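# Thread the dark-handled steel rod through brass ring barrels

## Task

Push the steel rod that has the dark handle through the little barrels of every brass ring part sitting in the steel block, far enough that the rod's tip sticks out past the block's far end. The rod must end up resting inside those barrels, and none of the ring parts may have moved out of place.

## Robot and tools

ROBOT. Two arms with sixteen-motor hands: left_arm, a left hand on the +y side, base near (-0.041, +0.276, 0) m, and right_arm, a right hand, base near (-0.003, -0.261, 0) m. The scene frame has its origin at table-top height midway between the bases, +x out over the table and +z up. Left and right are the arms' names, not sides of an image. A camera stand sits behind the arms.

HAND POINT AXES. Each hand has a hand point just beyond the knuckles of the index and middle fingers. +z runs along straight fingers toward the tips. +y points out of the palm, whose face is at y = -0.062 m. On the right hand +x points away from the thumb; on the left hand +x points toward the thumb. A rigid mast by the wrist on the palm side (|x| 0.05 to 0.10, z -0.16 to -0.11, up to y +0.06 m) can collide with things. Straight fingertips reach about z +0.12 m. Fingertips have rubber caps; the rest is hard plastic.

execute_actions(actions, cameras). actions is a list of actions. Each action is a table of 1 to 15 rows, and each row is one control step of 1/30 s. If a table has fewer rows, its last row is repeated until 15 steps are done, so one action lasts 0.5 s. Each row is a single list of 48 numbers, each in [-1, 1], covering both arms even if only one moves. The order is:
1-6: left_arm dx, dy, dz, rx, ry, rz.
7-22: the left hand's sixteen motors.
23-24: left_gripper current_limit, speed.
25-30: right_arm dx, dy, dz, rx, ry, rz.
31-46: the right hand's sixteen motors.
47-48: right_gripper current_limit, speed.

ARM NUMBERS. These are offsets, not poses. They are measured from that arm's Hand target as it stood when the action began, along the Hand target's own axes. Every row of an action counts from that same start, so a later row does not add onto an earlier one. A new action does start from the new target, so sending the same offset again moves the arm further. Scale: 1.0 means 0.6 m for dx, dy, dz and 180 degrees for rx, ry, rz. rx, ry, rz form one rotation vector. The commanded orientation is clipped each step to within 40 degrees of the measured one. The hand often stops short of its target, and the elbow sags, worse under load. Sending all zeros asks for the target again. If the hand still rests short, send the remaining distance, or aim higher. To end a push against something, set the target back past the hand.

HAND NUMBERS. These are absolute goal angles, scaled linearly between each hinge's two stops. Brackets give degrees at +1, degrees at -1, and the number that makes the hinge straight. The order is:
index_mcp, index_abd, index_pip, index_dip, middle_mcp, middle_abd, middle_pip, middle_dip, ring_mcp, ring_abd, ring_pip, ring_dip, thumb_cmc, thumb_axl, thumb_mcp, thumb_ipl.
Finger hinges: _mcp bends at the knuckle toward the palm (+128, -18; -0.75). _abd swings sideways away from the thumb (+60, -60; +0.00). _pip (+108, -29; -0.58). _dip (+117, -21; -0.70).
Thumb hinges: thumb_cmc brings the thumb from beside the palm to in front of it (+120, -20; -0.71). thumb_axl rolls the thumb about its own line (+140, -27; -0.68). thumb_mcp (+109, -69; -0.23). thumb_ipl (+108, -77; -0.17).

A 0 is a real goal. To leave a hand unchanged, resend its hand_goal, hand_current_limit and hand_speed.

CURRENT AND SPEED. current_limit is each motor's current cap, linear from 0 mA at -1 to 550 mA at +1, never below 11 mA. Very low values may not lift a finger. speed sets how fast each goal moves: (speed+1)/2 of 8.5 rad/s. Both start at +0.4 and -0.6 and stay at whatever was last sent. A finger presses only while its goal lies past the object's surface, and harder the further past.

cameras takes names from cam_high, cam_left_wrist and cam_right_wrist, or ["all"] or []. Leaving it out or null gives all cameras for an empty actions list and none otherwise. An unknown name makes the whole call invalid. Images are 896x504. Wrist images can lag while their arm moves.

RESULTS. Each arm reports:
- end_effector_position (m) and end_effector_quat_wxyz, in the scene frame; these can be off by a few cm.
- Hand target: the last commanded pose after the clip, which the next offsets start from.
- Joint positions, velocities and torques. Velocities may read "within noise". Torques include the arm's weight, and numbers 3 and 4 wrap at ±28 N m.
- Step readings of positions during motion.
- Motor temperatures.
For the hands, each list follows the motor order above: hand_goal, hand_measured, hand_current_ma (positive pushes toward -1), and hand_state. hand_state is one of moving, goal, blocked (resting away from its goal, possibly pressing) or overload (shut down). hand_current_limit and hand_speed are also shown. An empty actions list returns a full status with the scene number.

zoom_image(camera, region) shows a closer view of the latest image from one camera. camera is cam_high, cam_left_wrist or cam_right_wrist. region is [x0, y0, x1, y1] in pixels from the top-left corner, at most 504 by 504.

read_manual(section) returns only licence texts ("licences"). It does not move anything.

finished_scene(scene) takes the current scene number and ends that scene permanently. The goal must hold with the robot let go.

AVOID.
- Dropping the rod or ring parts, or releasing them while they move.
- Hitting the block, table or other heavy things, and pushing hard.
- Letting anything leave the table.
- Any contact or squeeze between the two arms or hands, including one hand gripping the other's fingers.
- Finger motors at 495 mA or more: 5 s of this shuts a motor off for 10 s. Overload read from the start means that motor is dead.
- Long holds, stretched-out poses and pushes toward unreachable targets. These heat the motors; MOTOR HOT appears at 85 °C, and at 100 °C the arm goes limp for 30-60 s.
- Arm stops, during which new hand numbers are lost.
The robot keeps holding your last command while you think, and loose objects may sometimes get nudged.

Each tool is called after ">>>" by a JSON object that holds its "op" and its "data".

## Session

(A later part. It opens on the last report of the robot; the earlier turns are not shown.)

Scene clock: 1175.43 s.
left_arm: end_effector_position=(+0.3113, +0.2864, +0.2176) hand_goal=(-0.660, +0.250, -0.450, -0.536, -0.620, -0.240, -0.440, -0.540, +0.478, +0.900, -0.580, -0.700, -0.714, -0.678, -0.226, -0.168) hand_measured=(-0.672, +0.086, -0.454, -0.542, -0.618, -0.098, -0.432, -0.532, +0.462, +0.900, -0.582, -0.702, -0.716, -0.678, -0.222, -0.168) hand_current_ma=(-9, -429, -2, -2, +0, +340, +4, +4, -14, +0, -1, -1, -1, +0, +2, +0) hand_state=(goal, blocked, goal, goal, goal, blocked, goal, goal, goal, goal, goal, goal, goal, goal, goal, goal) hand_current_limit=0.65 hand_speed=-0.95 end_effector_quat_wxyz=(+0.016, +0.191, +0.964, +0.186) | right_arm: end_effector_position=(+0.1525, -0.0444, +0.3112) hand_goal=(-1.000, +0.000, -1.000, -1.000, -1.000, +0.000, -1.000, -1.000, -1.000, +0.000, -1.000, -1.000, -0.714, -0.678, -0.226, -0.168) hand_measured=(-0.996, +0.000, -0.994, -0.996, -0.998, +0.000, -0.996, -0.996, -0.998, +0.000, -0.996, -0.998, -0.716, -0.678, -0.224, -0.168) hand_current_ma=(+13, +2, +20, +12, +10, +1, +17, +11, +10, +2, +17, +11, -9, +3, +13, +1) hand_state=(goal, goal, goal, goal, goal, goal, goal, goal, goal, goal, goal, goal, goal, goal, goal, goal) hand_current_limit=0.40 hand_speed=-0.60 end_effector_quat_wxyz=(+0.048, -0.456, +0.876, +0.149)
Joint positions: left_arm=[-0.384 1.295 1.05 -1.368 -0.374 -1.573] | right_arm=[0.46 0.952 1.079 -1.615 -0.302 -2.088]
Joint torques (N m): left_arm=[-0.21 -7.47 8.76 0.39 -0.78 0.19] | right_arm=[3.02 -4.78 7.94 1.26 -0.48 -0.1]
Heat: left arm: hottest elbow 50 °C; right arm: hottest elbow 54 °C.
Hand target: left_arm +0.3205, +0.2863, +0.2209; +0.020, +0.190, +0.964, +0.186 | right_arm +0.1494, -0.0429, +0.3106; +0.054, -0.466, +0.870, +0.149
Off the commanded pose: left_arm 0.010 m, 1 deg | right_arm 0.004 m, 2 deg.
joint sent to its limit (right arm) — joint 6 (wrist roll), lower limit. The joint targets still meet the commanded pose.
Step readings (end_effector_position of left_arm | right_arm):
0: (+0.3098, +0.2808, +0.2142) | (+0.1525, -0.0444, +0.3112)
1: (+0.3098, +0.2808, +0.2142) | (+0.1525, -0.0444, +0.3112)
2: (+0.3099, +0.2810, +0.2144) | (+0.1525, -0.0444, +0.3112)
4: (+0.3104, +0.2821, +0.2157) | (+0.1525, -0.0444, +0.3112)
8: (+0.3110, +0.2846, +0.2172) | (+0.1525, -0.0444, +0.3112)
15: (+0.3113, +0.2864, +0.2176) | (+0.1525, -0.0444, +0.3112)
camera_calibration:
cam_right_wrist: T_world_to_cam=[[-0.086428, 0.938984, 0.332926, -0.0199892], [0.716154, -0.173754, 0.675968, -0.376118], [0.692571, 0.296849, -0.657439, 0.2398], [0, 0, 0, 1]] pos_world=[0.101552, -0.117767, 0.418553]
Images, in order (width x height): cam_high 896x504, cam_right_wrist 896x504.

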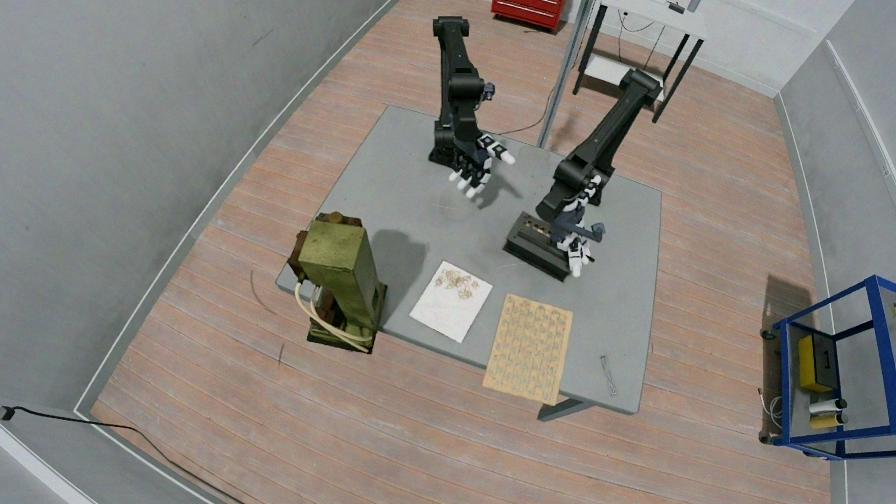

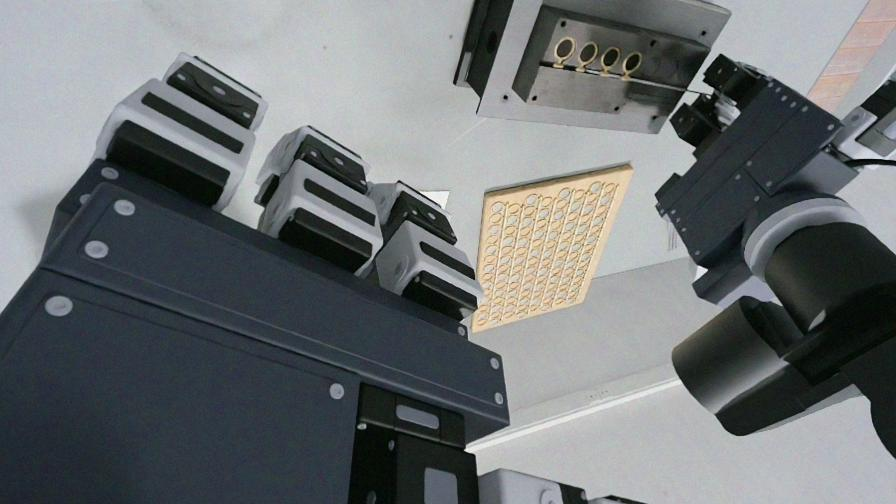

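>>> {"op": "execute_actions", "data": {"actions": [[[0.0001,-0.0018,0.0047,0.0002,0.0013,0.0005,-0.66,0.25,-0.45,-0.535,-0.62,-0.24,-0.44,-0.54,0.479,0.9,-0.58,-0.7,-0.714,-0.678,-0.226,-0.168,0.65,-0.95,0,0,0,0,0,0,-1,0,-1,-1,-1,0,-1,-1,-1,0,-1,-1,-0.714,-0.678,-0.226,-0.168,0.4,-0.6],[0.0002,-0.0036,0.0093,0.0004,0.0026,0.001,-0.66,0.25,-0.45,-0.535,-0.62,-0.24,-0.44,-0.54,0.479,0.9,-0.58,-0.7,-0.714,-0.678,-0.226,-0.168,0.65,-0.95,0,0,0,0,0,0,-1,0,-1,-1,-1,0,-1,-1,-1,0,-1,-1,-0.714,-0.678,-0.226,-0.168,0.4,-0.6]]], "cameras": ["cam_high","cam_right_wrist"]}}

>>> {"op": "zoom_image", "data": {"camera": "cam_right_wrist", "region": [568, 58, 608, 83]}}

>>> {"op": "zoom_image", "data": {"camera": "cam_right_wrist", "region": [600, 64, 640, 89]}}

>>> {"op": "zoom_image", "data": {"camera": "cam_right_wrist", "region": [628, 66, 718, 116]}}

>>> {"op": "zoom_image", "data": {"camera": "cam_high", "region": [535, 215, 610, 290]}}

Scene clock: 1177.63 s.
left_arm: end_effector_position=(+0.3127, +0.2860, +0.2154) hand_goal=(-0.660, +0.250, -0.450, -0.536, -0.620, -0.240, -0.440, -0.540, +0.478, +0.900, -0.580, -0.700, -0.714, -0.678, -0.226, -0.168) hand_measured=(-0.672, +0.086, -0.454, -0.542, -0.618, -0.098, -0.432, -0.534, +0.462, +0.900, -0.582, -0.702, -0.716, -0.678, -0.222, -0.168) hand_current_ma=(-9, -429, -2, -2, +0, +340, +4, +3, -14, +0, -1, -1, -1, +0, +2, +0) hand_state=(goal, blocked, goal, goal, goal, blocked, goal, goal, goal, goal, goal, goal, goal, goal, goal, goal) hand_current_limit=0.65 hand_speed=-0.95 end_effector_quat_wxyz=(+0.014, +0.192, +0.963, +0.187) | right_arm: end_effector_position=(+0.1525, -0.0444, +0.3112) hand_goal=(-1.000, +0.000, -1.000, -1.000, -1.000, +0.000, -1.000, -1.000, -1.000, +0.000, -1.000, -1.000, -0.714, -0.678, -0.226, -0.168) hand_measured=(-0.996, +0.000, -0.994, -0.996, -0.998, +0.000, -0.996, -0.996, -0.998, +0.000, -0.996, -0.998, -0.716, -0.678, -0.224, -0.168) hand_current_ma=(+13, +2, +20, +12, +10, +1, +17, +11, +10, +2, +17, +11, -9, +3, +13, +1) hand_state=(goal, goal, goal, goal, goal, goal, goal, goal, goal, goal, goal, goal, goal, goal, goal, goal) hand_current_limit=0.40 hand_speed=-0.60 end_effector_quat_wxyz=(+0.048, -0.456, +0.876, +0.149)
Joint positions: left_arm=[-0.384 1.302 1.05 -1.364 -0.374 -1.572] | right_arm=[0.46 0.952 1.079 -1.615 -0.302 -2.088]
Joint torques (N m): left_arm=[-1.03 -7.24 8.16 0.4 -0.71 0.17] | right_arm=[3.14 -4.84 7.9 1.62 -0.46 -0.16]
Heat: left arm: hottest elbow 50 °C; right arm: hottest elbow 54 °C.
Hand target: left_arm +0.3203, +0.2864, +0.2149; +0.016, +0.191, +0.964, +0.187 | right_arm +0.1494, -0.0429, +0.3106; +0.054, -0.466, +0.870, +0.149
Off the commanded pose: left_arm 0.008 m, 0 deg | right_arm 0.004 m, 2 deg.
joint sent to its limit (right arm) — joint 6 (wrist roll), lower limit. The joint targets still meet the commanded pose.
Step readings (end_effector_position of left_arm | right_arm):
0: (+0.3114, +0.2864, +0.2176) | (+0.1525, -0.0444, +0.3112)
1: (+0.3114, +0.2864, +0.2176) | (+0.1525, -0.0444, +0.3112)
2: (+0.3114, +0.2864, +0.2176) | (+0.1525, -0.0444, +0.3112)
4: (+0.3115, +0.2863, +0.2174) | (+0.1525, -0.0444, +0.3112)
8: (+0.3122, +0.2862, +0.2163) | (+0.1525, -0.0444, +0.3112)
15: (+0.3127, +0.2860, +0.2154) | (+0.1525, -0.0444, +0.3112)
camera_calibration:
cam_right_wrist: T_world_to_cam=[[-0.086428, 0.938984, 0.332926, -0.0199892], [0.716154, -0.173754, 0.675968, -0.376118], [0.692571, 0.296849, -0.657439, 0.2398], [0, 0, 0, 1]] pos_world=[0.101552, -0.117767, 0.418553]
Images, in order (width x height): cam_high 896x504, cam_right_wrist 896x504.

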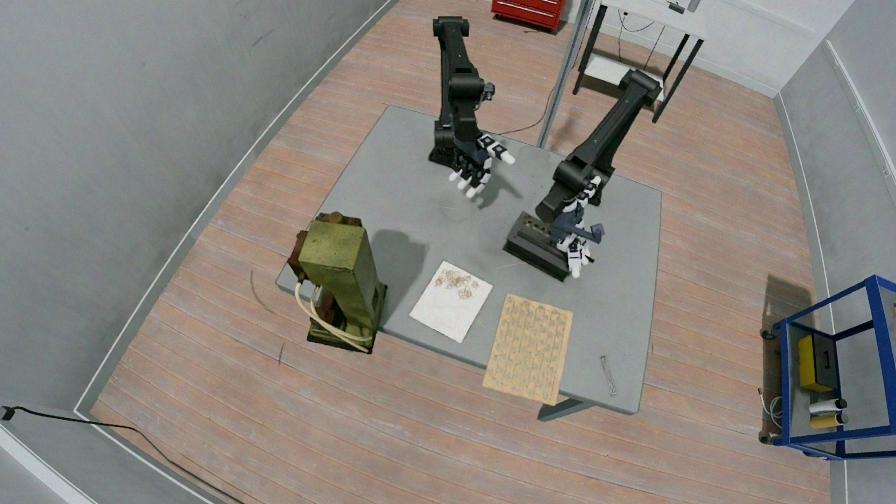

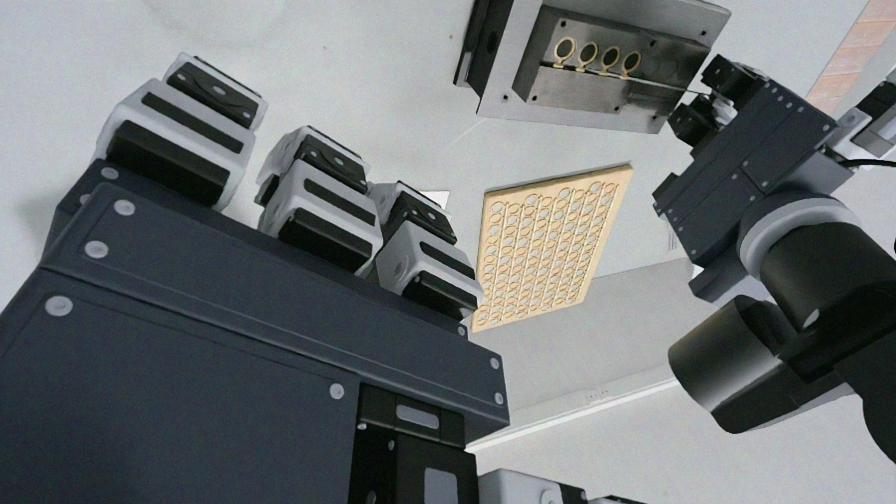

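Scaled by 12.600 from the camera's 896x504 image, which has a finer 1280x720 frame.

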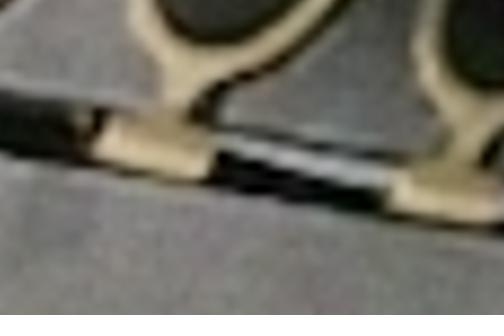

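Scaled by 12.600 from the camera's 896x504 image, which has a finer 1280x720 frame.

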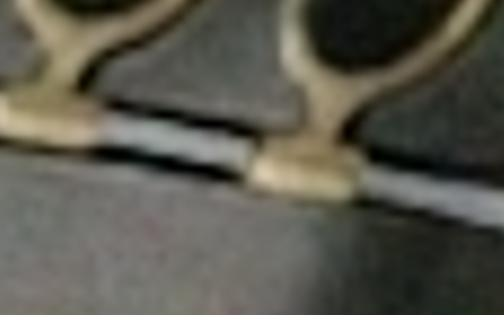

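Scaled by 5.600 from the camera's 896x504 image, which has a finer 1280x720 frame.

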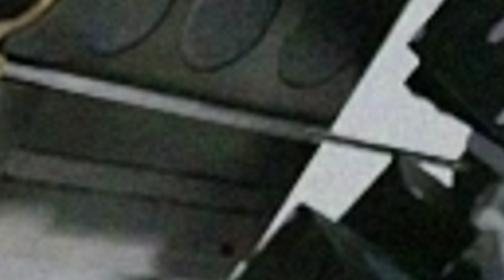

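Scaled by 6.720 from the camera's 896x504 image, which has a finer 1280x720 frame.

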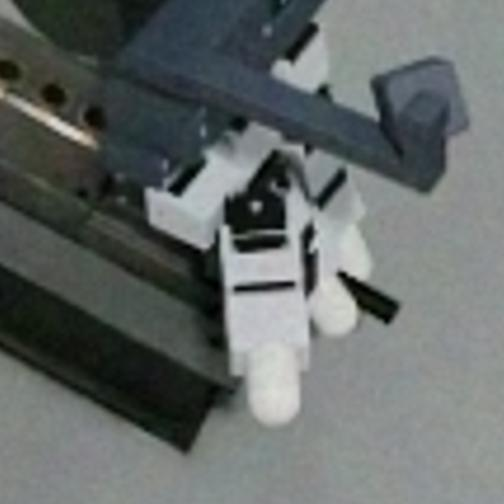

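>>> {"op": "execute_actions", "data": {"actions": [[[0.0018,-0.0007,0.0008,0.0003,0.0028,-0.0033,-0.66,0.25,-0.45,-0.535,-0.62,-0.24,-0.44,-0.54,0.479,0.9,-0.58,-0.7,-0.714,-0.678,-0.226,-0.168,0.65,-0.95,0,0,0,0,0,0,-1,0,-1,-1,-1,0,-1,-1,-1,0,-1,-1,-0.714,-0.678,-0.226,-0.168,0.4,-0.6],[0.0036,-0.001,0.0015,0.0006,0.0056,-0.0066,-0.66,0.25,-0.45,-0.535,-0.62,-0.24,-0.44,-0.54,0.479,0.9,-0.58,-0.7,-0.714,-0.678,-0.226,-0.168,0.65,-0.95,0,0,0,0,0,0,-1,0,-1,-1,-1,0,-1,-1,-1,0,-1,-1,-0.714,-0.678,-0.226,-0.168,0.4,-0.6]]], "cameras": ["cam_high","cam_right_wrist"]}}

>>> {"op": "zoom_image", "data": {"camera": "cam_right_wrist", "region": [568, 58, 608, 83]}}

>>> {"op": "zoom_image", "data": {"camera": "cam_right_wrist", "region": [600, 64, 640, 89]}}

>>> {"op": "zoom_image", "data": {"camera": "cam_right_wrist", "region": [628, 66, 718, 116]}}

>>> {"op": "zoom_image", "data": {"camera": "cam_high", "region": [535, 215, 610, 290]}}

Scene clock: 1179.57 s.
left_arm: end_effector_position=(+0.3133, +0.2863, +0.2120) hand_goal=(-0.660, +0.250, -0.450, -0.536, -0.620, -0.240, -0.440, -0.540, +0.478, +0.900, -0.580, -0.700, -0.714, -0.678, -0.226, -0.168) hand_measured=(-0.672, +0.086, -0.456, -0.542, -0.618, -0.098, -0.434, -0.536, +0.462, +0.900, -0.582, -0.702, -0.716, -0.678, -0.222, -0.168) hand_current_ma=(-9, -429, -3, -2, +0, +340, +2, +2, -14, +0, -1, -1, -1, +0, +2, +0) hand_state=(goal, blocked, goal, goal, goal, blocked, goal, goal, goal, goal, goal, goal, goal, goal, goal, goal) hand_current_limit=0.65 hand_speed=-0.95 end_effector_quat_wxyz=(+0.009, +0.190, +0.964, +0.188) | right_arm: end_effector_position=(+0.1525, -0.0444, +0.3112) hand_goal=(-1.000, +0.000, -1.000, -1.000, -1.000, +0.000, -1.000, -1.000, -1.000, +0.000, -1.000, -1.000, -0.714, -0.678, -0.226, -0.168) hand_measured=(-0.996, +0.000, -0.994, -0.996, -0.998, +0.000, -0.996, -0.996, -0.998, +0.000, -0.996, -0.998, -0.716, -0.678, -0.224, -0.168) hand_current_ma=(+13, +2, +20, +12, +10, +1, +17, +11, +10, +2, +17, +11, -9, +3, +13, +1) hand_state=(goal, goal, goal, goal, goal, goal, goal, goal, goal, goal, goal, goal, goal, goal, goal, goal) hand_current_limit=0.40 hand_speed=-0.60 end_effector_quat_wxyz=(+0.048, -0.456, +0.876, +0.149)
Joint positions: left_arm=[-0.382 1.313 1.05 -1.364 -0.374 -1.575] | right_arm=[0.46 0.952 1.079 -1.615 -0.302 -2.088]
Joint torques (N m): left_arm=[-0.21 -7.47 8.7 -0.09 -0.65 -0.09] | right_arm=[3.9 -5.42 7.94 1.58 -0.43 -0.13]
Heat: left arm: hottest elbow 50 °C; right arm: hottest elbow 54 °C.
Hand target: left_arm +0.3182, +0.2870, +0.2139; +0.009, +0.179, +0.966, +0.187 | right_arm +0.1494, -0.0429, +0.3106; +0.054, -0.466, +0.870, +0.149
Off the commanded pose: left_arm 0.005 m, 1 deg | right_arm 0.004 m, 2 deg.
joint sent to its limit (right arm) — joint 6 (wrist roll), lower limit. The joint targets still meet the commanded pose.
Step readings (end_effector_position of left_arm | right_arm):
0: (+0.3127, +0.2860, +0.2154) | (+0.1525, -0.0444, +0.3112)
1: (+0.3127, +0.2860, +0.2154) | (+0.1525, -0.0444, +0.3112)
2: (+0.3127, +0.2860, +0.2154) | (+0.1525, -0.0444, +0.3112)
4: (+0.3129, +0.2860, +0.2148) | (+0.1525, -0.0444, +0.3112)
8: (+0.3133, +0.2862, +0.2129) | (+0.1525, -0.0444, +0.3112)
15: (+0.3133, +0.2863, +0.2120) | (+0.1525, -0.0444, +0.3112)
camera_calibration:
cam_right_wrist: T_world_to_cam=[[-0.086428, 0.938984, 0.332926, -0.0199892], [0.716154, -0.173754, 0.675968, -0.376118], [0.692571, 0.296849, -0.657439, 0.2398], [0, 0, 0, 1]] pos_world=[0.101552, -0.117767, 0.418553]
Images, in order (width x height): cam_high 896x504, cam_right_wrist 896x504.

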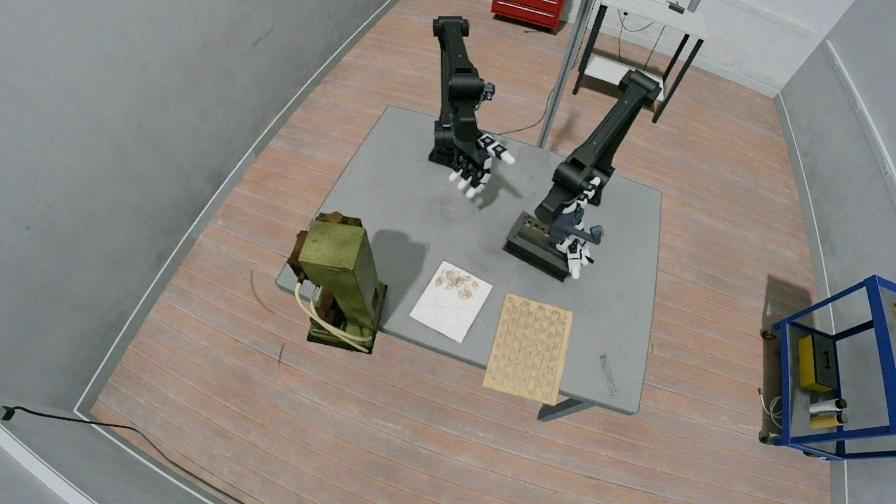

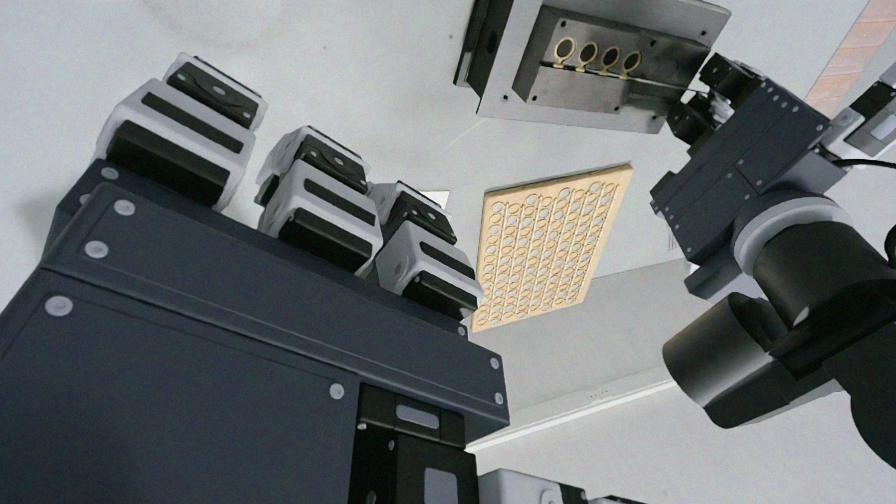

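Scaled by 12.600 from the camera's 896x504 image, which has a finer 1280x720 frame.

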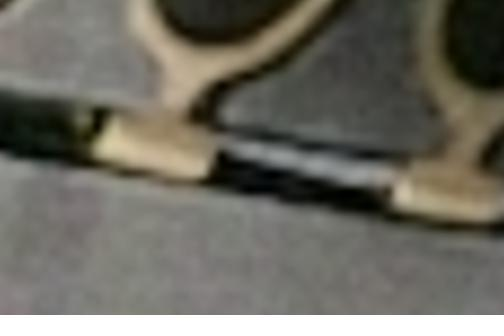

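Scaled by 12.600 from the camera's 896x504 image, which has a finer 1280x720 frame.

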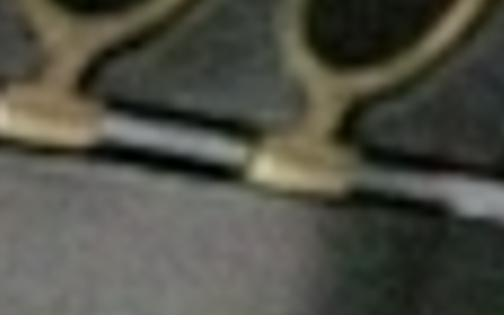

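Scaled by 5.600 from the camera's 896x504 image, which has a finer 1280x720 frame.

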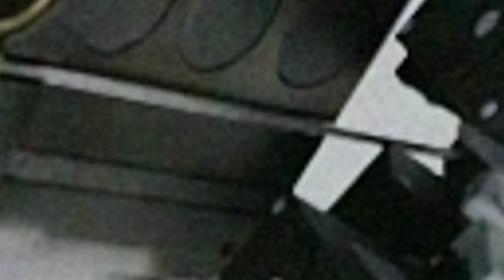

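Scaled by 6.720 from the camera's 896x504 image, which has a finer 1280x720 frame.

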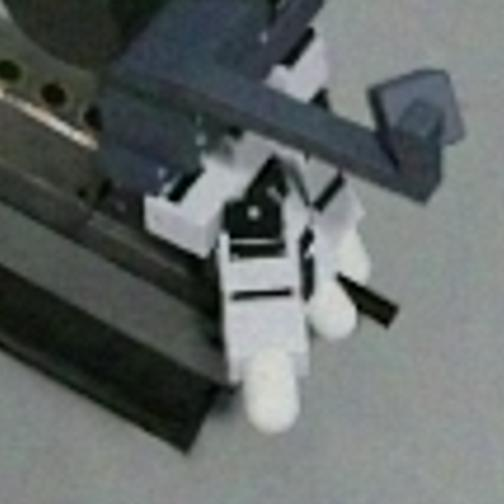

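>>> {"op": "execute_actions", "data": {"actions": [[[-0.0001,-0.007,-0.0037,0,0,0,-0.66,0.25,-0.45,-0.535,-0.62,-0.24,-0.44,-0.54,0.479,0.9,-0.58,-0.7,-0.714,-0.678,-0.226,-0.168,0.65,-0.95,0,0,0,0,0,0,-1,0,-1,-1,-1,0,-1,-1,-1,0,-1,-1,-0.714,-0.678,-0.226,-0.168,0.4,-0.6],[-0.0003,-0.014,-0.0074,0,0,0,-0.66,0.25,-0.45,-0.535,-0.62,-0.24,-0.44,-0.54,0.479,0.9,-0.58,-0.7,-0.714,-0.678,-0.226,-0.168,0.65,-0.95,0,0,0,0,0,0,-1,0,-1,-1,-1,0,-1,-1,-1,0,-1,-1,-0.714,-0.678,-0.226,-0.168,0.4,-0.6],[-0.00042,-0.02091,-0.01097,0,0,0,-0.66,0.25,-0.45,-0.535,-0.62,-0.24,-0.44,-0.54,0.479,0.9,-0.58,-0.7,-0.714,-0.678,-0.226,-0.168,0.65,-0.95,0,0,0,0,0,0,-1,0,-1,-1,-1,0,-1,-1,-1,0,-1,-1,-0.714,-0.678,-0.226,-0.168,0.4,-0.6]]], "cameras": ["cam_high","cam_right_wrist"]}}

>>> {"op": "zoom_image", "data": {"camera": "cam_right_wrist", "region": [568, 58, 608, 83]}}

>>> {"op": "zoom_image", "data": {"camera": "cam_right_wrist", "region": [552, 50, 640, 99]}}

>>> {"op": "zoom_image", "data": {"camera": "cam_right_wrist", "region": [628, 66, 718, 116]}}

>>> {"op": "zoom_image", "data": {"camera": "cam_high", "region": [535, 215, 610, 290]}}

Scene clock: 1181.83 s.
left_arm: end_effector_position=(+0.3067, +0.2798, +0.2120) hand_goal=(-0.660, +0.250, -0.450, -0.536, -0.620, -0.240, -0.440, -0.540, +0.478, +0.900, -0.580, -0.700, -0.714, -0.678, -0.226, -0.168) hand_measured=(-0.674, +0.086, -0.456, -0.542, -0.618, -0.098, -0.434, -0.538, +0.462, +0.900, -0.582, -0.702, -0.716, -0.678, -0.222, -0.168) hand_current_ma=(-11, -429, -3, -2, +0, +340, +2, +1, -14, +0, -1, -1, -1, +0, +2, +0) hand_state=(goal, blocked, goal, goal, goal, blocked, goal, goal, goal, goal, goal, goal, goal, goal, goal, goal) hand_current_limit=0.65 hand_speed=-0.95 end_effector_quat_wxyz=(+0.007, +0.182, +0.965, +0.189) | right_arm: end_effector_position=(+0.1525, -0.0444, +0.3112) hand_goal=(-1.000, +0.000, -1.000, -1.000, -1.000, +0.000, -1.000, -1.000, -1.000, +0.000, -1.000, -1.000, -0.714, -0.678, -0.226, -0.168) hand_measured=(-0.996, +0.000, -0.994, -0.996, -0.998, +0.000, -0.996, -0.996, -0.998, +0.000, -0.996, -0.998, -0.716, -0.678, -0.224, -0.168) hand_current_ma=(+13, +2, +20, +12, +10, +1, +17, +11, +10, +2, +17, +11, -9, +3, +13, +1) hand_state=(goal, goal, goal, goal, goal, goal, goal, goal, goal, goal, goal, goal, goal, goal, goal, goal) hand_current_limit=0.40 hand_speed=-0.60 end_effector_quat_wxyz=(+0.048, -0.456, +0.876, +0.149)
Joint positions: left_arm=[-0.405 1.314 1.05 -1.38 -0.374 -1.618] | right_arm=[0.46 0.952 1.079 -1.615 -0.302 -2.088]
Joint torques (N m): left_arm=[-1.44 -7.18 9.17 -0.29 -0.51 0.04] | right_arm=[3.31 -4.84 7.92 1.42 -0.49 -0.12]
Heat: left arm: hottest elbow 50 °C; right arm: hottest elbow 54 °C.
Hand target: left_arm +0.3135, +0.2738, +0.2156; +0.009, +0.179, +0.966, +0.187 | right_arm +0.1494, -0.0429, +0.3106; +0.054, -0.466, +0.870, +0.149
Off the commanded pose: left_arm 0.010 m, 0 deg | right_arm 0.004 m, 2 deg.
joint sent to its limit (right arm) — joint 6 (wrist roll), lower limit. The joint targets still meet the commanded pose.
Step readings (end_effector_position of left_arm | right_arm):
0: (+0.3133, +0.2863, +0.2120) | (+0.1525, -0.0444, +0.3112)
1: (+0.3133, +0.2863, +0.2120) | (+0.1525, -0.0444, +0.3112)
2: (+0.3131, +0.2864, +0.2120) | (+0.1525, -0.0444, +0.3112)
4: (+0.3119, +0.2863, +0.2121) | (+0.1525, -0.0444, +0.3112)
8: (+0.3090, +0.2834, +0.2123) | (+0.1525, -0.0444, +0.3112)
15: (+0.3072, +0.2797, +0.2120) | (+0.1525, -0.0444, +0.3112)
camera_calibration:
cam_right_wrist: T_world_to_cam=[[-0.086428, 0.938984, 0.332926, -0.0199892], [0.716154, -0.173754, 0.675968, -0.376118], [0.692571, 0.296849, -0.657439, 0.2398], [0, 0, 0, 1]] pos_world=[0.101552, -0.117767, 0.418553]
Images, in order (width x height): cam_high 896x504, cam_right_wrist 896x504.

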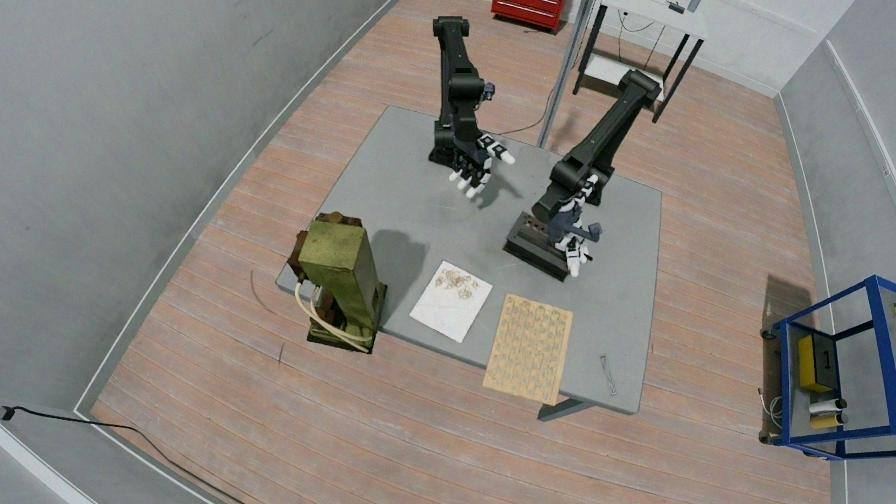

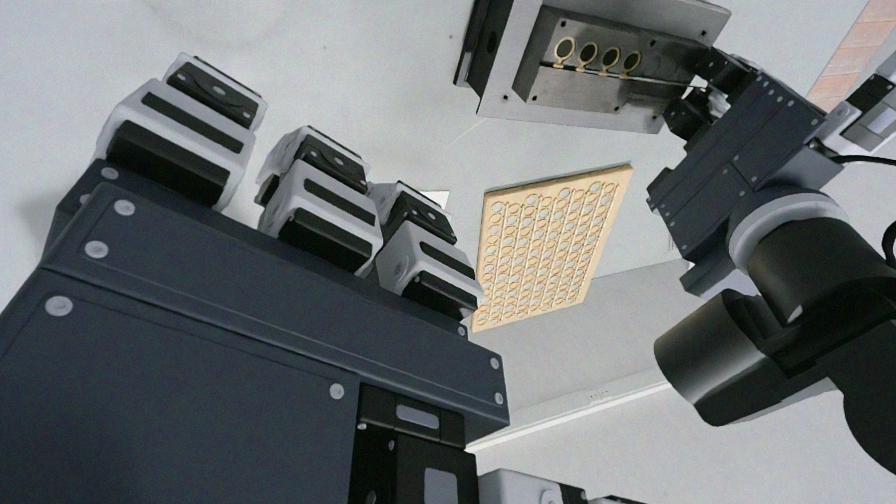

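Scaled by 12.600 from the camera's 896x504 image, which has a finer 1280x720 frame.

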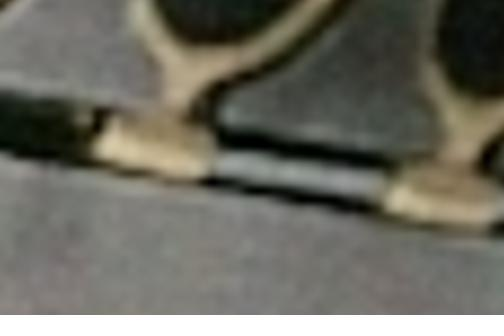

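Scaled by 5.727 from the camera's 896x504 image, which has a finer 1280x720 frame.

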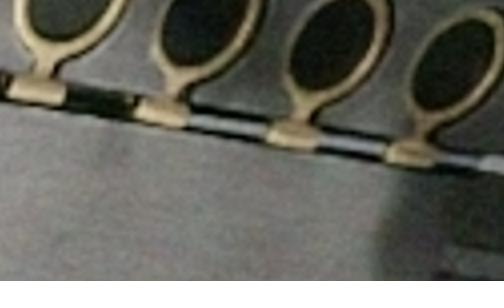

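Scaled by 5.600 from the camera's 896x504 image, which has a finer 1280x720 frame.

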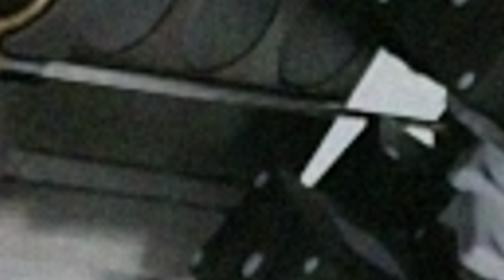

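Scaled by 6.720 from the camera's 896x504 image, which has a finer 1280x720 frame.

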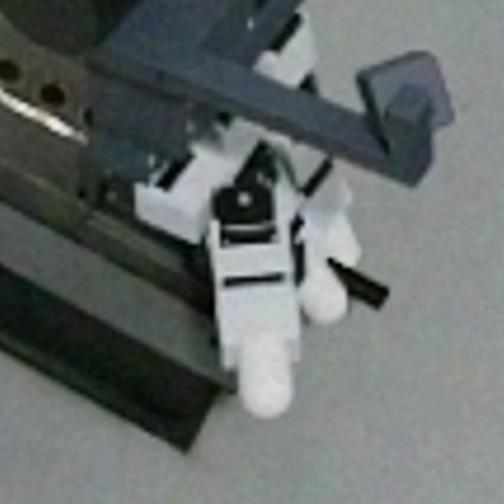

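>>> {"op": "execute_actions", "data": {"actions": [[[-0.0026,-0.0048,-0.002,-0.0001,-0.0011,0.0028,-0.66,0.25,-0.45,-0.535,-0.62,-0.24,-0.44,-0.54,0.479,0.9,-0.58,-0.7,-0.714,-0.678,-0.226,-0.168,0.65,-0.95,0,0,0,0,0,0,-1,0,-1,-1,-1,0,-1,-1,-1,0,-1,-1,-0.714,-0.678,-0.226,-0.168,0.4,-0.6],[-0.0052,-0.0096,-0.004,-0.0002,-0.00225,0.0057,-0.66,0.25,-0.45,-0.535,-0.62,-0.24,-0.44,-0.54,0.479,0.9,-0.58,-0.7,-0.714,-0.678,-0.226,-0.168,0.65,-0.95,0,0,0,0,0,0,-1,0,-1,-1,-1,0,-1,-1,-1,0,-1,-1,-0.714,-0.678,-0.226,-0.168,0.4,-0.6]]], "cameras": ["cam_high","cam_right_wrist"]}}

>>> {"op": "zoom_image", "data": {"camera": "cam_right_wrist", "region": [540, 48, 640, 104]}}

>>> {"op": "zoom_image", "data": {"camera": "cam_right_wrist", "region": [628, 66, 718, 116]}}

>>> {"op": "zoom_image", "data": {"camera": "cam_high", "region": [535, 215, 610, 290]}}

Scene clock: 1190.43 s.
left_arm: end_effector_position=(+0.3068, +0.2737, +0.2115) hand_goal=(-0.660, +0.250, -0.450, -0.536, -0.620, -0.240, -0.440, -0.540, +0.478, +0.900, -0.580, -0.700, -0.714, -0.678, -0.226, -0.168) hand_measured=(-0.674, +0.086, -0.458, -0.542, -0.618, -0.098, -0.436, -0.538, +0.462, +0.900, -0.582, -0.702, -0.716, -0.678, -0.222, -0.168) hand_current_ma=(-11, -429, -4, -2, +0, +340, +2, +1, -14, +0, -1, -1, -1, +0, +2, +0) hand_state=(goal, blocked, goal, goal, goal, blocked, goal, goal, goal, goal, goal, goal, goal, goal, goal, goal) hand_current_limit=0.65 hand_speed=-0.95 end_effector_quat_wxyz=(+0.008, +0.190, +0.963, +0.189) | right_arm: end_effector_position=(+0.1525, -0.0444, +0.3112) hand_goal=(-1.000, +0.000, -1.000, -1.000, -1.000, +0.000, -1.000, -1.000, -1.000, +0.000, -1.000, -1.000, -0.714, -0.678, -0.226, -0.168) hand_measured=(-0.996, +0.000, -0.994, -0.996, -0.998, +0.000, -0.996, -0.996, -0.998, +0.000, -0.996, -0.998, -0.716, -0.678, -0.224, -0.168) hand_current_ma=(+13, +2, +20, +12, +10, +1, +17, +11, +10, +2, +17, +11, -9, +3, +13, +1) hand_state=(goal, goal, goal, goal, goal, goal, goal, goal, goal, goal, goal, goal, goal, goal, goal, goal) hand_current_limit=0.40 hand_speed=-0.60 end_effector_quat_wxyz=(+0.048, -0.456, +0.876, +0.149)
Joint positions: left_arm=[-0.423 1.316 1.05 -1.38 -0.374 -1.619] | right_arm=[0.46 0.952 1.079 -1.615 -0.302 -2.088]
Joint torques (N m): left_arm=[-1.79 -7.47 9.39 -0.12 -0.49 0] | right_arm=[3.66 -4.37 7.86 1.37 -0.49 -0.17]
Heat: left arm: hottest elbow 50 °C; right arm: hottest elbow 54 °C.
Hand target: left_arm +0.3143, +0.2669, +0.2155; +0.011, +0.189, +0.964, +0.187 | right_arm +0.1494, -0.0429, +0.3106; +0.054, -0.466, +0.870, +0.149
Off the commanded pose: left_arm 0.011 m, 1 deg | right_arm 0.004 m, 2 deg.
joint sent to its limit (right arm) — joint 6 (wrist roll), lower limit. The joint targets still meet the commanded pose.
Step readings (end_effector_position of left_arm | right_arm):
0: (+0.3067, +0.2798, +0.2120) | (+0.1525, -0.0444, +0.3112)
1: (+0.3067, +0.2798, +0.2120) | (+0.1525, -0.0444, +0.3112)
2: (+0.3067, +0.2797, +0.2120) | (+0.1525, -0.0444, +0.3112)
4: (+0.3067, +0.2789, +0.2119) | (+0.1525, -0.0444, +0.3112)
8: (+0.3068, +0.2750, +0.2117) | (+0.1525, -0.0444, +0.3112)
15: (+0.3068, +0.2737, +0.2115) | (+0.1525, -0.0444, +0.3112)
camera_calibration:
cam_right_wrist: T_world_to_cam=[[-0.086428, 0.938984, 0.332926, -0.0199892], [0.716154, -0.173754, 0.675968, -0.376118], [0.692571, 0.296849, -0.657439, 0.2398], [0, 0, 0, 1]] pos_world=[0.101552, -0.117767, 0.418553]
Images, in order (width x height): cam_high 896x504, cam_right_wrist 896x504.

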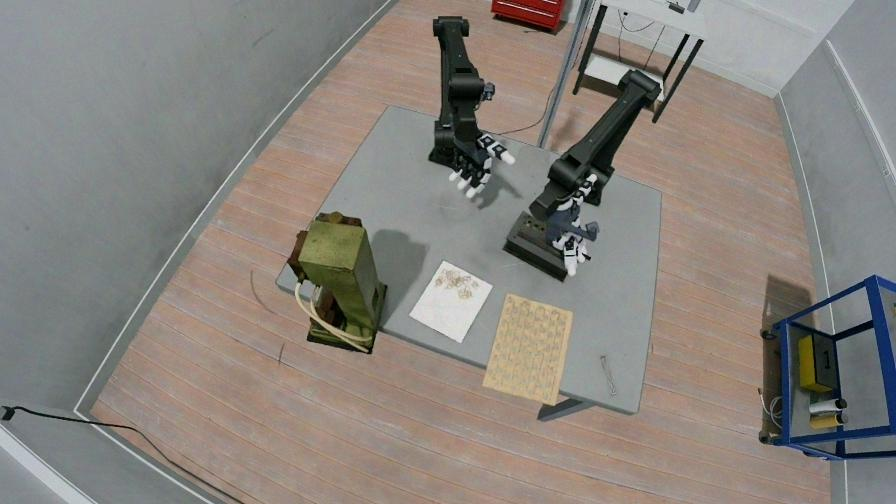

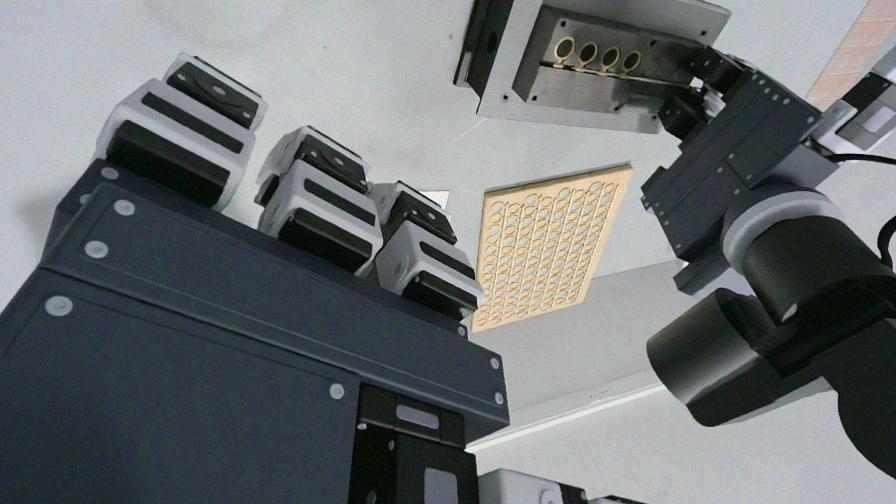

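Scaled by 5.040 from the camera's 896x504 image, which has a finer 1280x720 frame.

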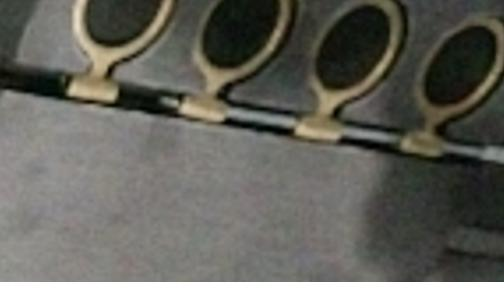

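Scaled by 5.600 from the camera's 896x504 image, which has a finer 1280x720 frame.

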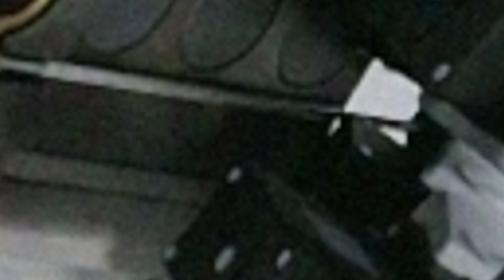

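Scaled by 6.720 from the camera's 896x504 image, which has a finer 1280x720 frame.

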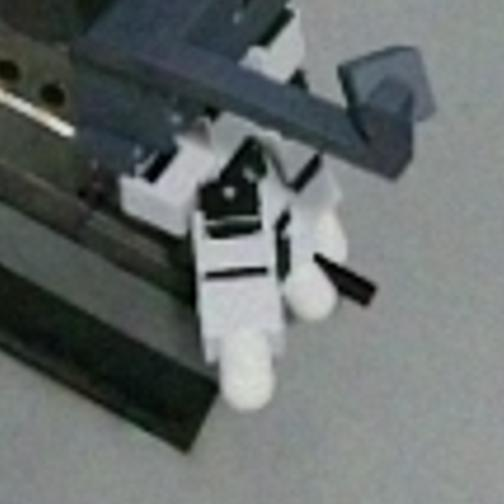

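>>> {"op": "execute_actions", "data": {"actions": [[[-0.0052,-0.0096,-0.004,-0.0002,-0.00225,0.0057,-0.66,0.25,-0.45,-0.535,-0.62,-0.24,-0.44,-0.54,0.479,0.9,-0.58,-0.7,-0.714,-0.678,-0.226,-0.168,0.65,-0.95,0,0,0,0,0,0,-1,0,-1,-1,-1,0,-1,-1,-1,0,-1,-1,-0.714,-0.678,-0.226,-0.168,0.4,-0.6]]], "cameras": ["all"]}}

>>> {"op": "zoom_image", "data": {"camera": "cam_right_wrist", "region": [540, 48, 640, 104]}}

>>> {"op": "zoom_image", "data": {"camera": "cam_right_wrist", "region": [628, 66, 718, 116]}}

>>> {"op": "zoom_image", "data": {"camera": "cam_high", "region": [535, 215, 610, 290]}}

Scene clock: 1193.47 s.
left_arm: end_effector_position=(+0.3068, +0.2672, +0.2112) hand_goal=(-0.660, +0.250, -0.450, -0.536, -0.620, -0.240, -0.440, -0.540, +0.478, +0.900, -0.580, -0.700, -0.714, -0.678, -0.226, -0.168) hand_measured=(-0.674, +0.086, -0.458, -0.542, -0.618, -0.098, -0.436, -0.540, +0.462, +0.900, -0.582, -0.702, -0.716, -0.678, -0.222, -0.168) hand_current_ma=(-12, -429, -4, -2, +1, +337, +1, +0, -14, +0, -1, -1, -1, +0, +2, +0) hand_state=(goal, blocked, goal, goal, goal, blocked, goal, goal, goal, goal, goal, goal, goal, goal, goal, goal) hand_current_limit=0.65 hand_speed=-0.95 end_effector_quat_wxyz=(+0.009, +0.199, +0.961, +0.189) | right_arm: end_effector_position=(+0.1525, -0.0444, +0.3112) hand_goal=(-1.000, +0.000, -1.000, -1.000, -1.000, +0.000, -1.000, -1.000, -1.000, +0.000, -1.000, -1.000, -0.714, -0.678, -0.226, -0.168) hand_measured=(-0.996, +0.000, -0.994, -0.996, -0.998, +0.000, -0.996, -0.996, -0.998, +0.000, -0.996, -0.998, -0.716, -0.678, -0.224, -0.168) hand_current_ma=(+13, +2, +20, +12, +10, +1, +17, +11, +10, +2, +17, +11, -9, +3, +13, +1) hand_state=(goal, goal, goal, goal, goal, goal, goal, goal, goal, goal, goal, goal, goal, goal, goal, goal) hand_current_limit=0.40 hand_speed=-0.60 end_effector_quat_wxyz=(+0.048, -0.456, +0.876, +0.149)
Joint positions: left_arm=[-0.441 1.317 1.05 -1.38 -0.374 -1.619] | right_arm=[0.46 0.952 1.079 -1.615 -0.302 -2.088]
Joint torques (N m): left_arm=[-1.38 -6.95 9.39 -0.08 -0.52 0] | right_arm=[3.49 -4.66 8.09 1.42 -0.46 -0.17]
Heat: left arm: hottest elbow 50 °C; right arm: hottest elbow 54 °C.
Hand target: left_arm +0.3148, +0.2599, +0.2155; +0.013, +0.198, +0.962, +0.187 | right_arm +0.1494, -0.0429, +0.3106; +0.054, -0.466, +0.870, +0.149
Off the commanded pose: left_arm 0.012 m, 1 deg | right_arm 0.004 m, 2 deg.
joint sent to its limit (right arm) — joint 6 (wrist roll), lower limit. The joint targets still meet the commanded pose.
Step readings (end_effector_position of left_arm | right_arm):
0: (+0.3068, +0.2737, +0.2115) | (+0.1525, -0.0444, +0.3112)
1: (+0.3068, +0.2737, +0.2115) | (+0.1525, -0.0444, +0.3112)
2: (+0.3068, +0.2734, +0.2115) | (+0.1525, -0.0444, +0.3112)
4: (+0.3068, +0.2721, +0.2114) | (+0.1525, -0.0444, +0.3112)
8: (+0.3068, +0.2682, +0.2112) | (+0.1525, -0.0444, +0.3112)
15: (+0.3068, +0.2672, +0.2112) | (+0.1525, -0.0444, +0.3112)
camera_calibration:
cam_left_wrist: T_world_to_cam=[[0.497157, -0.805511, -0.32247, 0.105004], [-0.638862, -0.591318, 0.492136, 0.198392], [-0.587104, -0.0386549, -0.808588, 0.486228], [0, 0, 0, 1]] pos_world=[0.360008, 0.22069, 0.329383]
cam_right_wrist: T_world_to_cam=[[-0.086428, 0.938984, 0.332926, -0.0199892], [0.716154, -0.173754, 0.675968, -0.376118], [0.692571, 0.296849, -0.657439, 0.2398], [0, 0, 0, 1]] pos_world=[0.101552, -0.117767, 0.418553]

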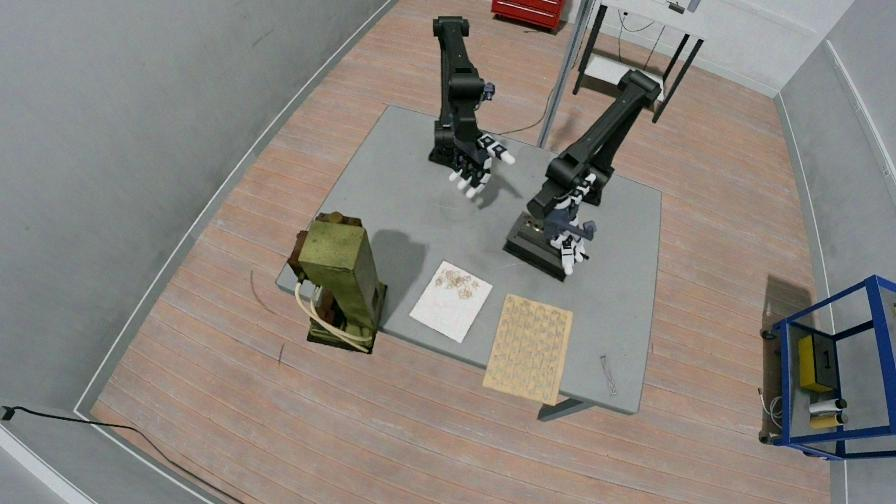

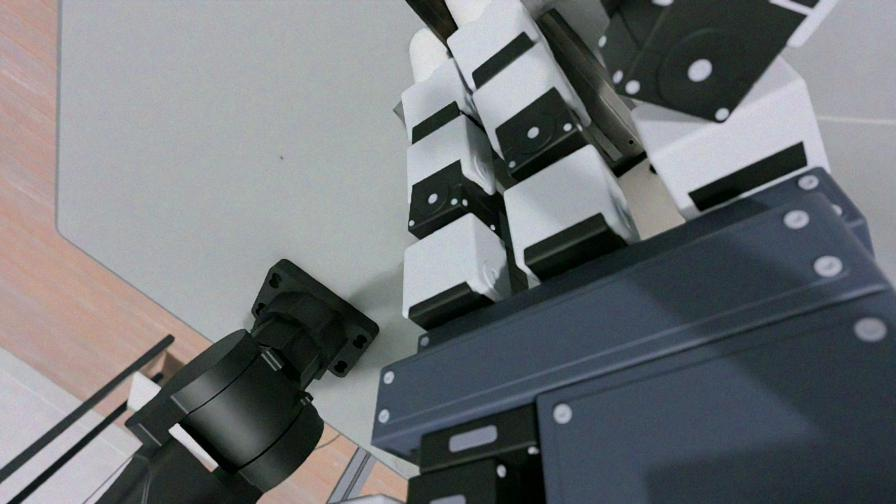

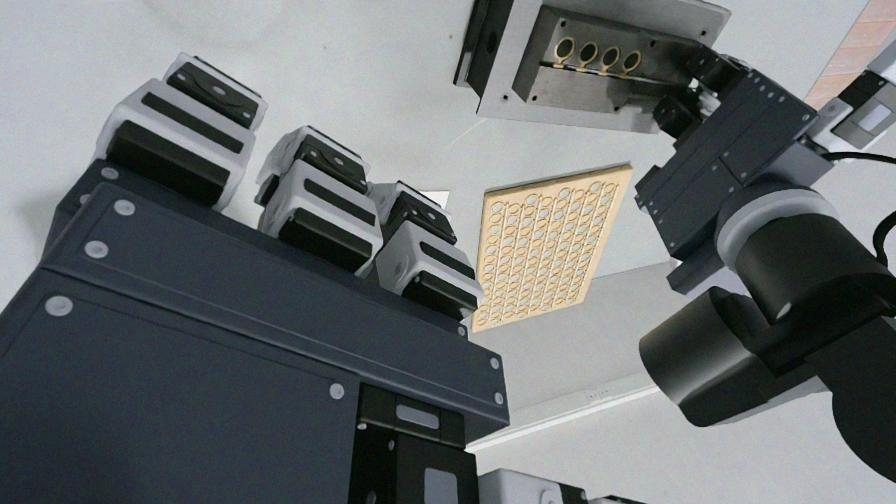

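Scaled by 5.040 from the camera's 896x504 image, which has a finer 1280x720 frame.

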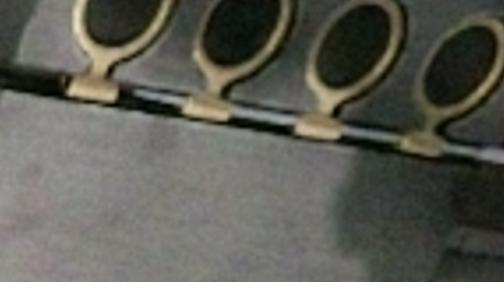

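Scaled by 5.600 from the camera's 896x504 image, which has a finer 1280x720 frame.

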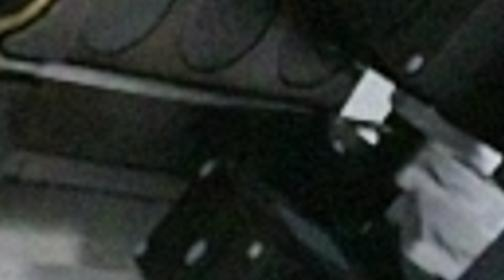

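Scaled by 6.720 from the camera's 896x504 image, which has a finer 1280x720 frame.

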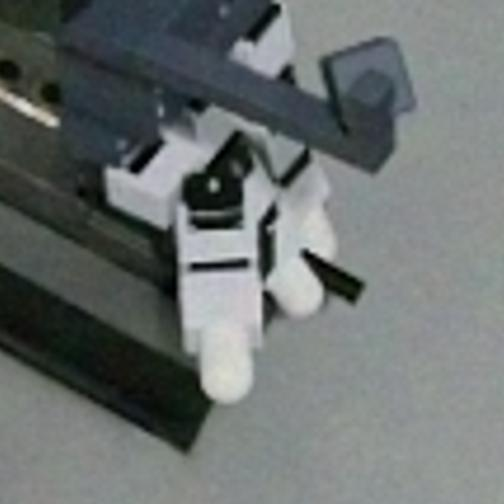

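>>> {"op": "zoom_image", "data": {"camera": "cam_right_wrist", "region": [546, 54, 596, 82]}}

Scaled by 10.080 from the camera's 896x504 image, which has a finer 1280x720 frame.

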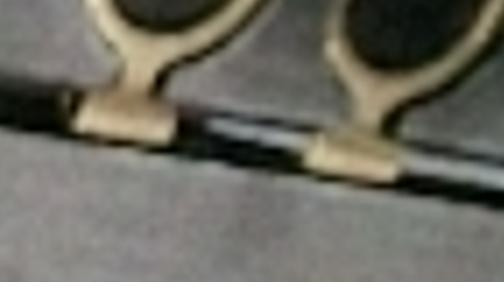

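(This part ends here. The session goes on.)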